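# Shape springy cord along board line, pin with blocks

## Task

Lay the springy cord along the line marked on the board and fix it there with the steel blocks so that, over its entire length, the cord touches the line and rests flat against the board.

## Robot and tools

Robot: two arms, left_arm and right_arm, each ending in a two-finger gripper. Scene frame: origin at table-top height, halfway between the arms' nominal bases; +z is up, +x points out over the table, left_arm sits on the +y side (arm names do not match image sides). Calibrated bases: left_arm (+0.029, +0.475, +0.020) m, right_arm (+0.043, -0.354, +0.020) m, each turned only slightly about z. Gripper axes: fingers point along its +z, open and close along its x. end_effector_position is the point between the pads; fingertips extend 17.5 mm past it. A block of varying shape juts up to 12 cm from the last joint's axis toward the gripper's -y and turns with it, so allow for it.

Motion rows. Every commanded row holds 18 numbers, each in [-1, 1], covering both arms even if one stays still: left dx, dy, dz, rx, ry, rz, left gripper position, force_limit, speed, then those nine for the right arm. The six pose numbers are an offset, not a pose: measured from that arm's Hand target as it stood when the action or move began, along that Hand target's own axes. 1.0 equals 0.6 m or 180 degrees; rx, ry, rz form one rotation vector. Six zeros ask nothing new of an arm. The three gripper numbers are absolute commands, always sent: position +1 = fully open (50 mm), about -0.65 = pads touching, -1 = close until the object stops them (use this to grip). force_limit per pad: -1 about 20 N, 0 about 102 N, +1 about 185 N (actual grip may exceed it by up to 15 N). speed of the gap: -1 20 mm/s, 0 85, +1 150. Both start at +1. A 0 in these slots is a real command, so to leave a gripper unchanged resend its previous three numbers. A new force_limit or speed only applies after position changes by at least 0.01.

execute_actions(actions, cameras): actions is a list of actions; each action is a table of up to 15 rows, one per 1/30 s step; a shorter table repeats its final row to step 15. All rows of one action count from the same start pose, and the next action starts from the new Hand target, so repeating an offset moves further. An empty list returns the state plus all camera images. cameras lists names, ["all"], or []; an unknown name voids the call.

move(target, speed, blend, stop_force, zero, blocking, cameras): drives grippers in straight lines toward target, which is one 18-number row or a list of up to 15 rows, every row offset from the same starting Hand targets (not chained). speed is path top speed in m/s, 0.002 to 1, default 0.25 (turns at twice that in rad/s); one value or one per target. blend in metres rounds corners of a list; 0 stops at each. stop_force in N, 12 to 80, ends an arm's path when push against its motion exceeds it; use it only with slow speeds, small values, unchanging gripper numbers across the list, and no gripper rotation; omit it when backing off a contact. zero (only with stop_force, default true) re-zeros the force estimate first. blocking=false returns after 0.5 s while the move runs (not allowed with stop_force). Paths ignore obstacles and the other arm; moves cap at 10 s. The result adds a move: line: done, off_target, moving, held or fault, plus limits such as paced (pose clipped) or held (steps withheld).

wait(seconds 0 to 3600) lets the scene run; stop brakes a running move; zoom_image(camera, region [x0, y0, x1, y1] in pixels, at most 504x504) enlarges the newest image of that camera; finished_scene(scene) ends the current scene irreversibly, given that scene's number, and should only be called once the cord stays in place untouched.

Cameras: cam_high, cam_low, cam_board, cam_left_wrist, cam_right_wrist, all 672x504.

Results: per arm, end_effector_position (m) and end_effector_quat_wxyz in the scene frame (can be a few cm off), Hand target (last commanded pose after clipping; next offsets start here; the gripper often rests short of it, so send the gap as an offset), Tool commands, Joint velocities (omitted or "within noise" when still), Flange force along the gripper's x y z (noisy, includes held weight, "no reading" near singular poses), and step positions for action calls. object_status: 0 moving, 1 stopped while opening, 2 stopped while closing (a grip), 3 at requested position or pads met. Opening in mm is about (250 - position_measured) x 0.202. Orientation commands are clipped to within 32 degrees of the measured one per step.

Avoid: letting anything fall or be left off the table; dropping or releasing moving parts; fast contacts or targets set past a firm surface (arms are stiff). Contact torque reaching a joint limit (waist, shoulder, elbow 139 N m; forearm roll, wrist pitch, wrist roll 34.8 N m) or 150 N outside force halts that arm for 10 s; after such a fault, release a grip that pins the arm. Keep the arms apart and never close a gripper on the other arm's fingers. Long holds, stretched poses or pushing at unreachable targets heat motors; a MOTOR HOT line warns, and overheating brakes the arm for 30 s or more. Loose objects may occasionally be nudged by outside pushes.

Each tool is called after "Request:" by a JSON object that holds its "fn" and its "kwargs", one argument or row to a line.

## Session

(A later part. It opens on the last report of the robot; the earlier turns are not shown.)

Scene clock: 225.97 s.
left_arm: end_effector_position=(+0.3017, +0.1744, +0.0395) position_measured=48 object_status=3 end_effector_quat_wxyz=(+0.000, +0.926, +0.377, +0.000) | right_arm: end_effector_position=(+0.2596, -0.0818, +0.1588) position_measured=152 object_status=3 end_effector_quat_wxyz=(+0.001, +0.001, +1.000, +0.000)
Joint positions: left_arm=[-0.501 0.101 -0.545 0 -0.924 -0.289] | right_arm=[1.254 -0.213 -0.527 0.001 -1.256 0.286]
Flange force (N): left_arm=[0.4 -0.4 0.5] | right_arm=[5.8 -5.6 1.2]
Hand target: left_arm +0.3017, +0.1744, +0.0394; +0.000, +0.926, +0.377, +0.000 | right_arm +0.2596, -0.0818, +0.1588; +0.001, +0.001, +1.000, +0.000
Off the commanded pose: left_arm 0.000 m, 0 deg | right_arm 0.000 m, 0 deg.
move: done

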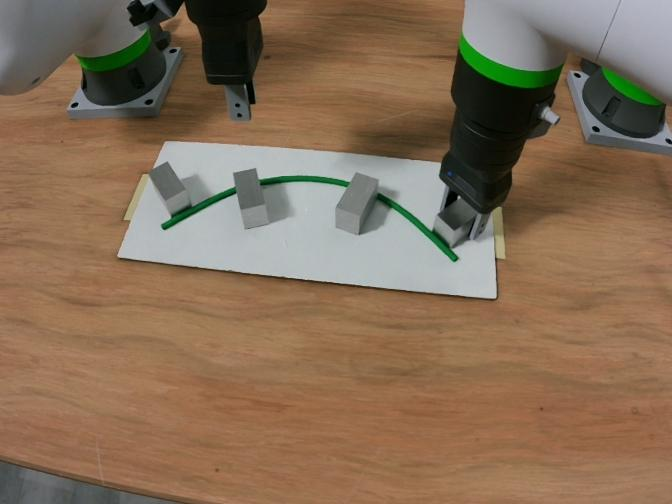

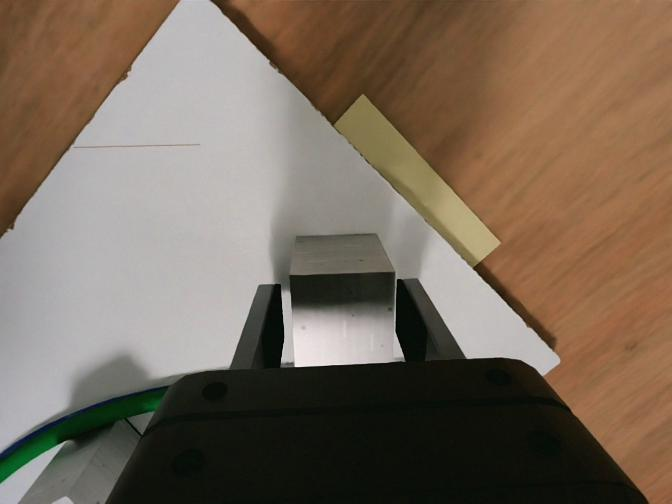

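Request:
{"fn": "move", "kwargs": {
  "target": [
    [0,0,0,0,0,0,-1,-1,-0.9, 0,0,0,0,0,0,0.0,-1,-0.9],
    [0,-0.0033,0,0,0,0,-1,-1,-0.9, 0,0,0,0,0,0,0.0,-1,-0.9],
    [0,-0.0033,0,0,0,0,0.7,-1,-0.9, 0,0,0,0,0,0,0.0,-1,-0.9],
    [0,-0.0033,-0.15,0,0,0,0.7,-1,-0.9, 0,0,0,0,0,0,0.0,-1,-0.9]
  ],
  "speed": [0.02,0.01,0.1,0.08]
}}

Request:
{"fn": "move", "kwargs": {
  "target": [
    [0.12,0.04,0,0,0,-0.149,0.7,-1,-0.9, 0,0,0,0,0,0,0.0,-1,-0.9]
  ],
  "cameras": ["cam_board","cam_left_wrist","cam_low"]
}}

Request:
{"fn": "zoom_image", "kwargs": {
  "camera": "cam_board",
  "region": [310, 165, 470, 265]
}}

Request:
{"fn": "zoom_image", "kwargs": {
  "camera": "cam_left_wrist",
  "region": [0, 80, 400, 360]
}}

Scene clock: 233.37 s.
left_arm: end_effector_position=(+0.3002, +0.1757, +0.1294) position_measured=48 object_status=3 end_effector_quat_wxyz=(+0.000, +0.926, +0.377, +0.000) | right_arm: end_effector_position=(+0.2596, -0.0818, +0.1588) position_measured=152 object_status=3 end_effector_quat_wxyz=(+0.001, +0.001, +1.000, +0.000)
Joint positions: left_arm=[-0.5 -0.029 -0.438 0 -1.162 -0.291] | right_arm=[1.254 -0.213 -0.527 0.001 -1.256 0.286]
Flange force (N): left_arm=[0.6 -1.7 -1.1] | right_arm=[6.3 -5.6 1.0]
Hand target: left_arm +0.3003, +0.1758, +0.1294; +0.000, +0.926, +0.377, +0.000 | right_arm +0.2596, -0.0818, +0.1588; +0.001, +0.001, +1.000, +0.000
Off the commanded pose: left_arm 0.000 m, 0 deg | right_arm 0.000 m, 0 deg.
move: done

Scene clock: 234.80 s.
left_arm: end_effector_position=(+0.3686, +0.2088, +0.1294) position_measured=48 object_status=3 end_effector_quat_wxyz=(+0.000, +0.814, +0.581, +0.000) | right_arm: end_effector_position=(+0.2596, -0.0818, +0.1588) position_measured=152 object_status=3 end_effector_quat_wxyz=(+0.001, +0.001, +1.000, +0.000)
Joint positions: left_arm=[-0.352 0.041 -0.367 0 -1.162 0.029] | right_arm=[1.254 -0.213 -0.527 0.001 -1.256 0.286]
Flange force (N): left_arm=[0.2 -2.1 0.5] | right_arm=[6.1 -5.4 0.8]
Hand target: left_arm +0.3686, +0.2088, +0.1294; +0.000, +0.814, +0.581, +0.000 | right_arm +0.2596, -0.0818, +0.1588; +0.001, +0.001, +1.000, +0.000
Off the commanded pose: left_arm 0.000 m, 0 deg | right_arm 0.000 m, 0 deg.
move: done
Images, in order (width x height): cam_low 672x504, cam_board 672x504, cam_left_wrist 672x504.

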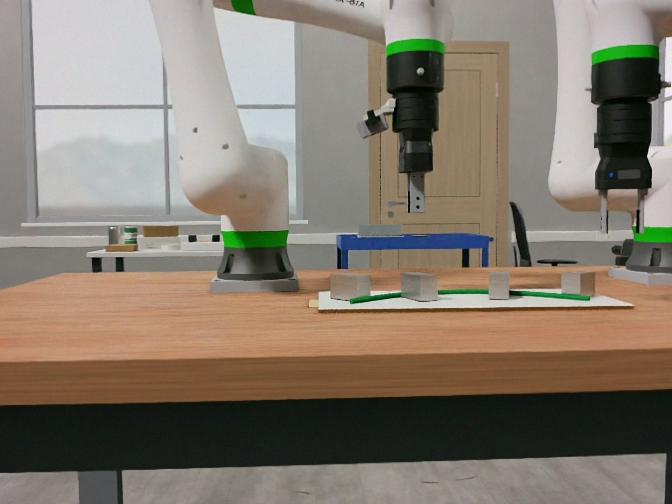

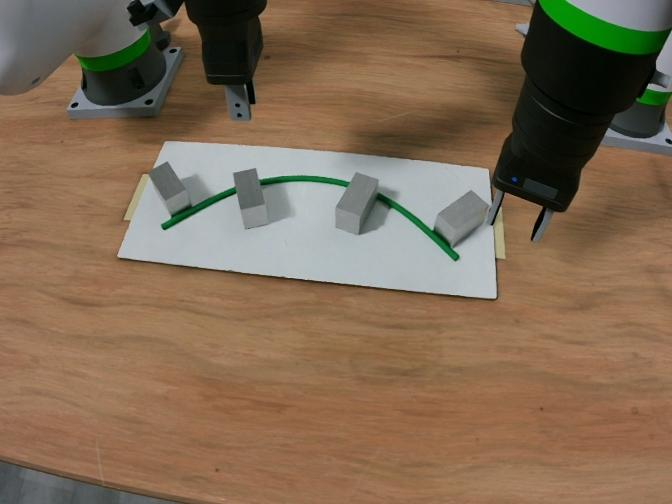

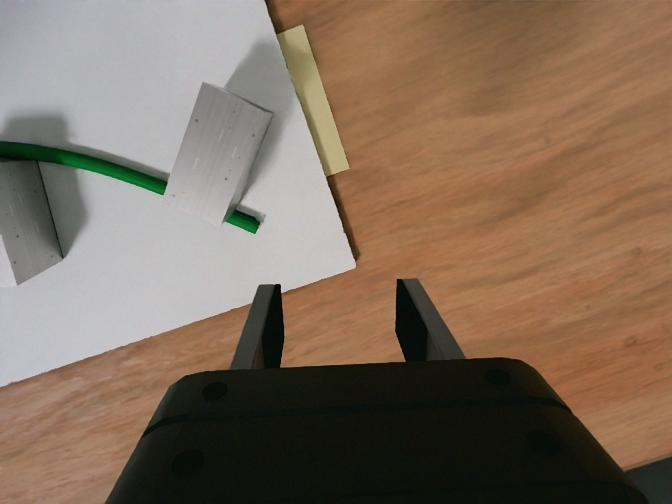

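Scaled by 3.150.

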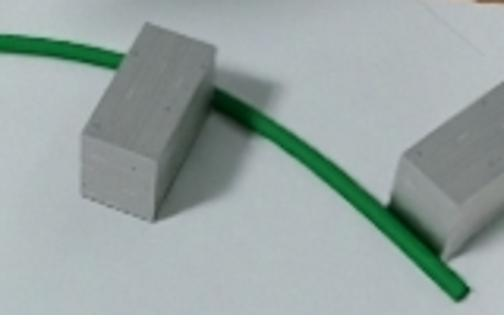

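Scaled by 1.260.

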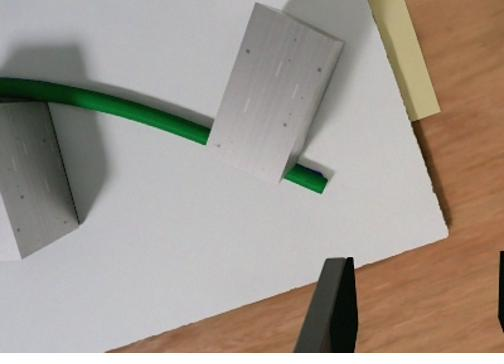

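Much better; hidden from both views now.

Request:
{"fn": "finished_scene", "kwargs": {
  "scene": 2
}}

The scene is finished: the task was done.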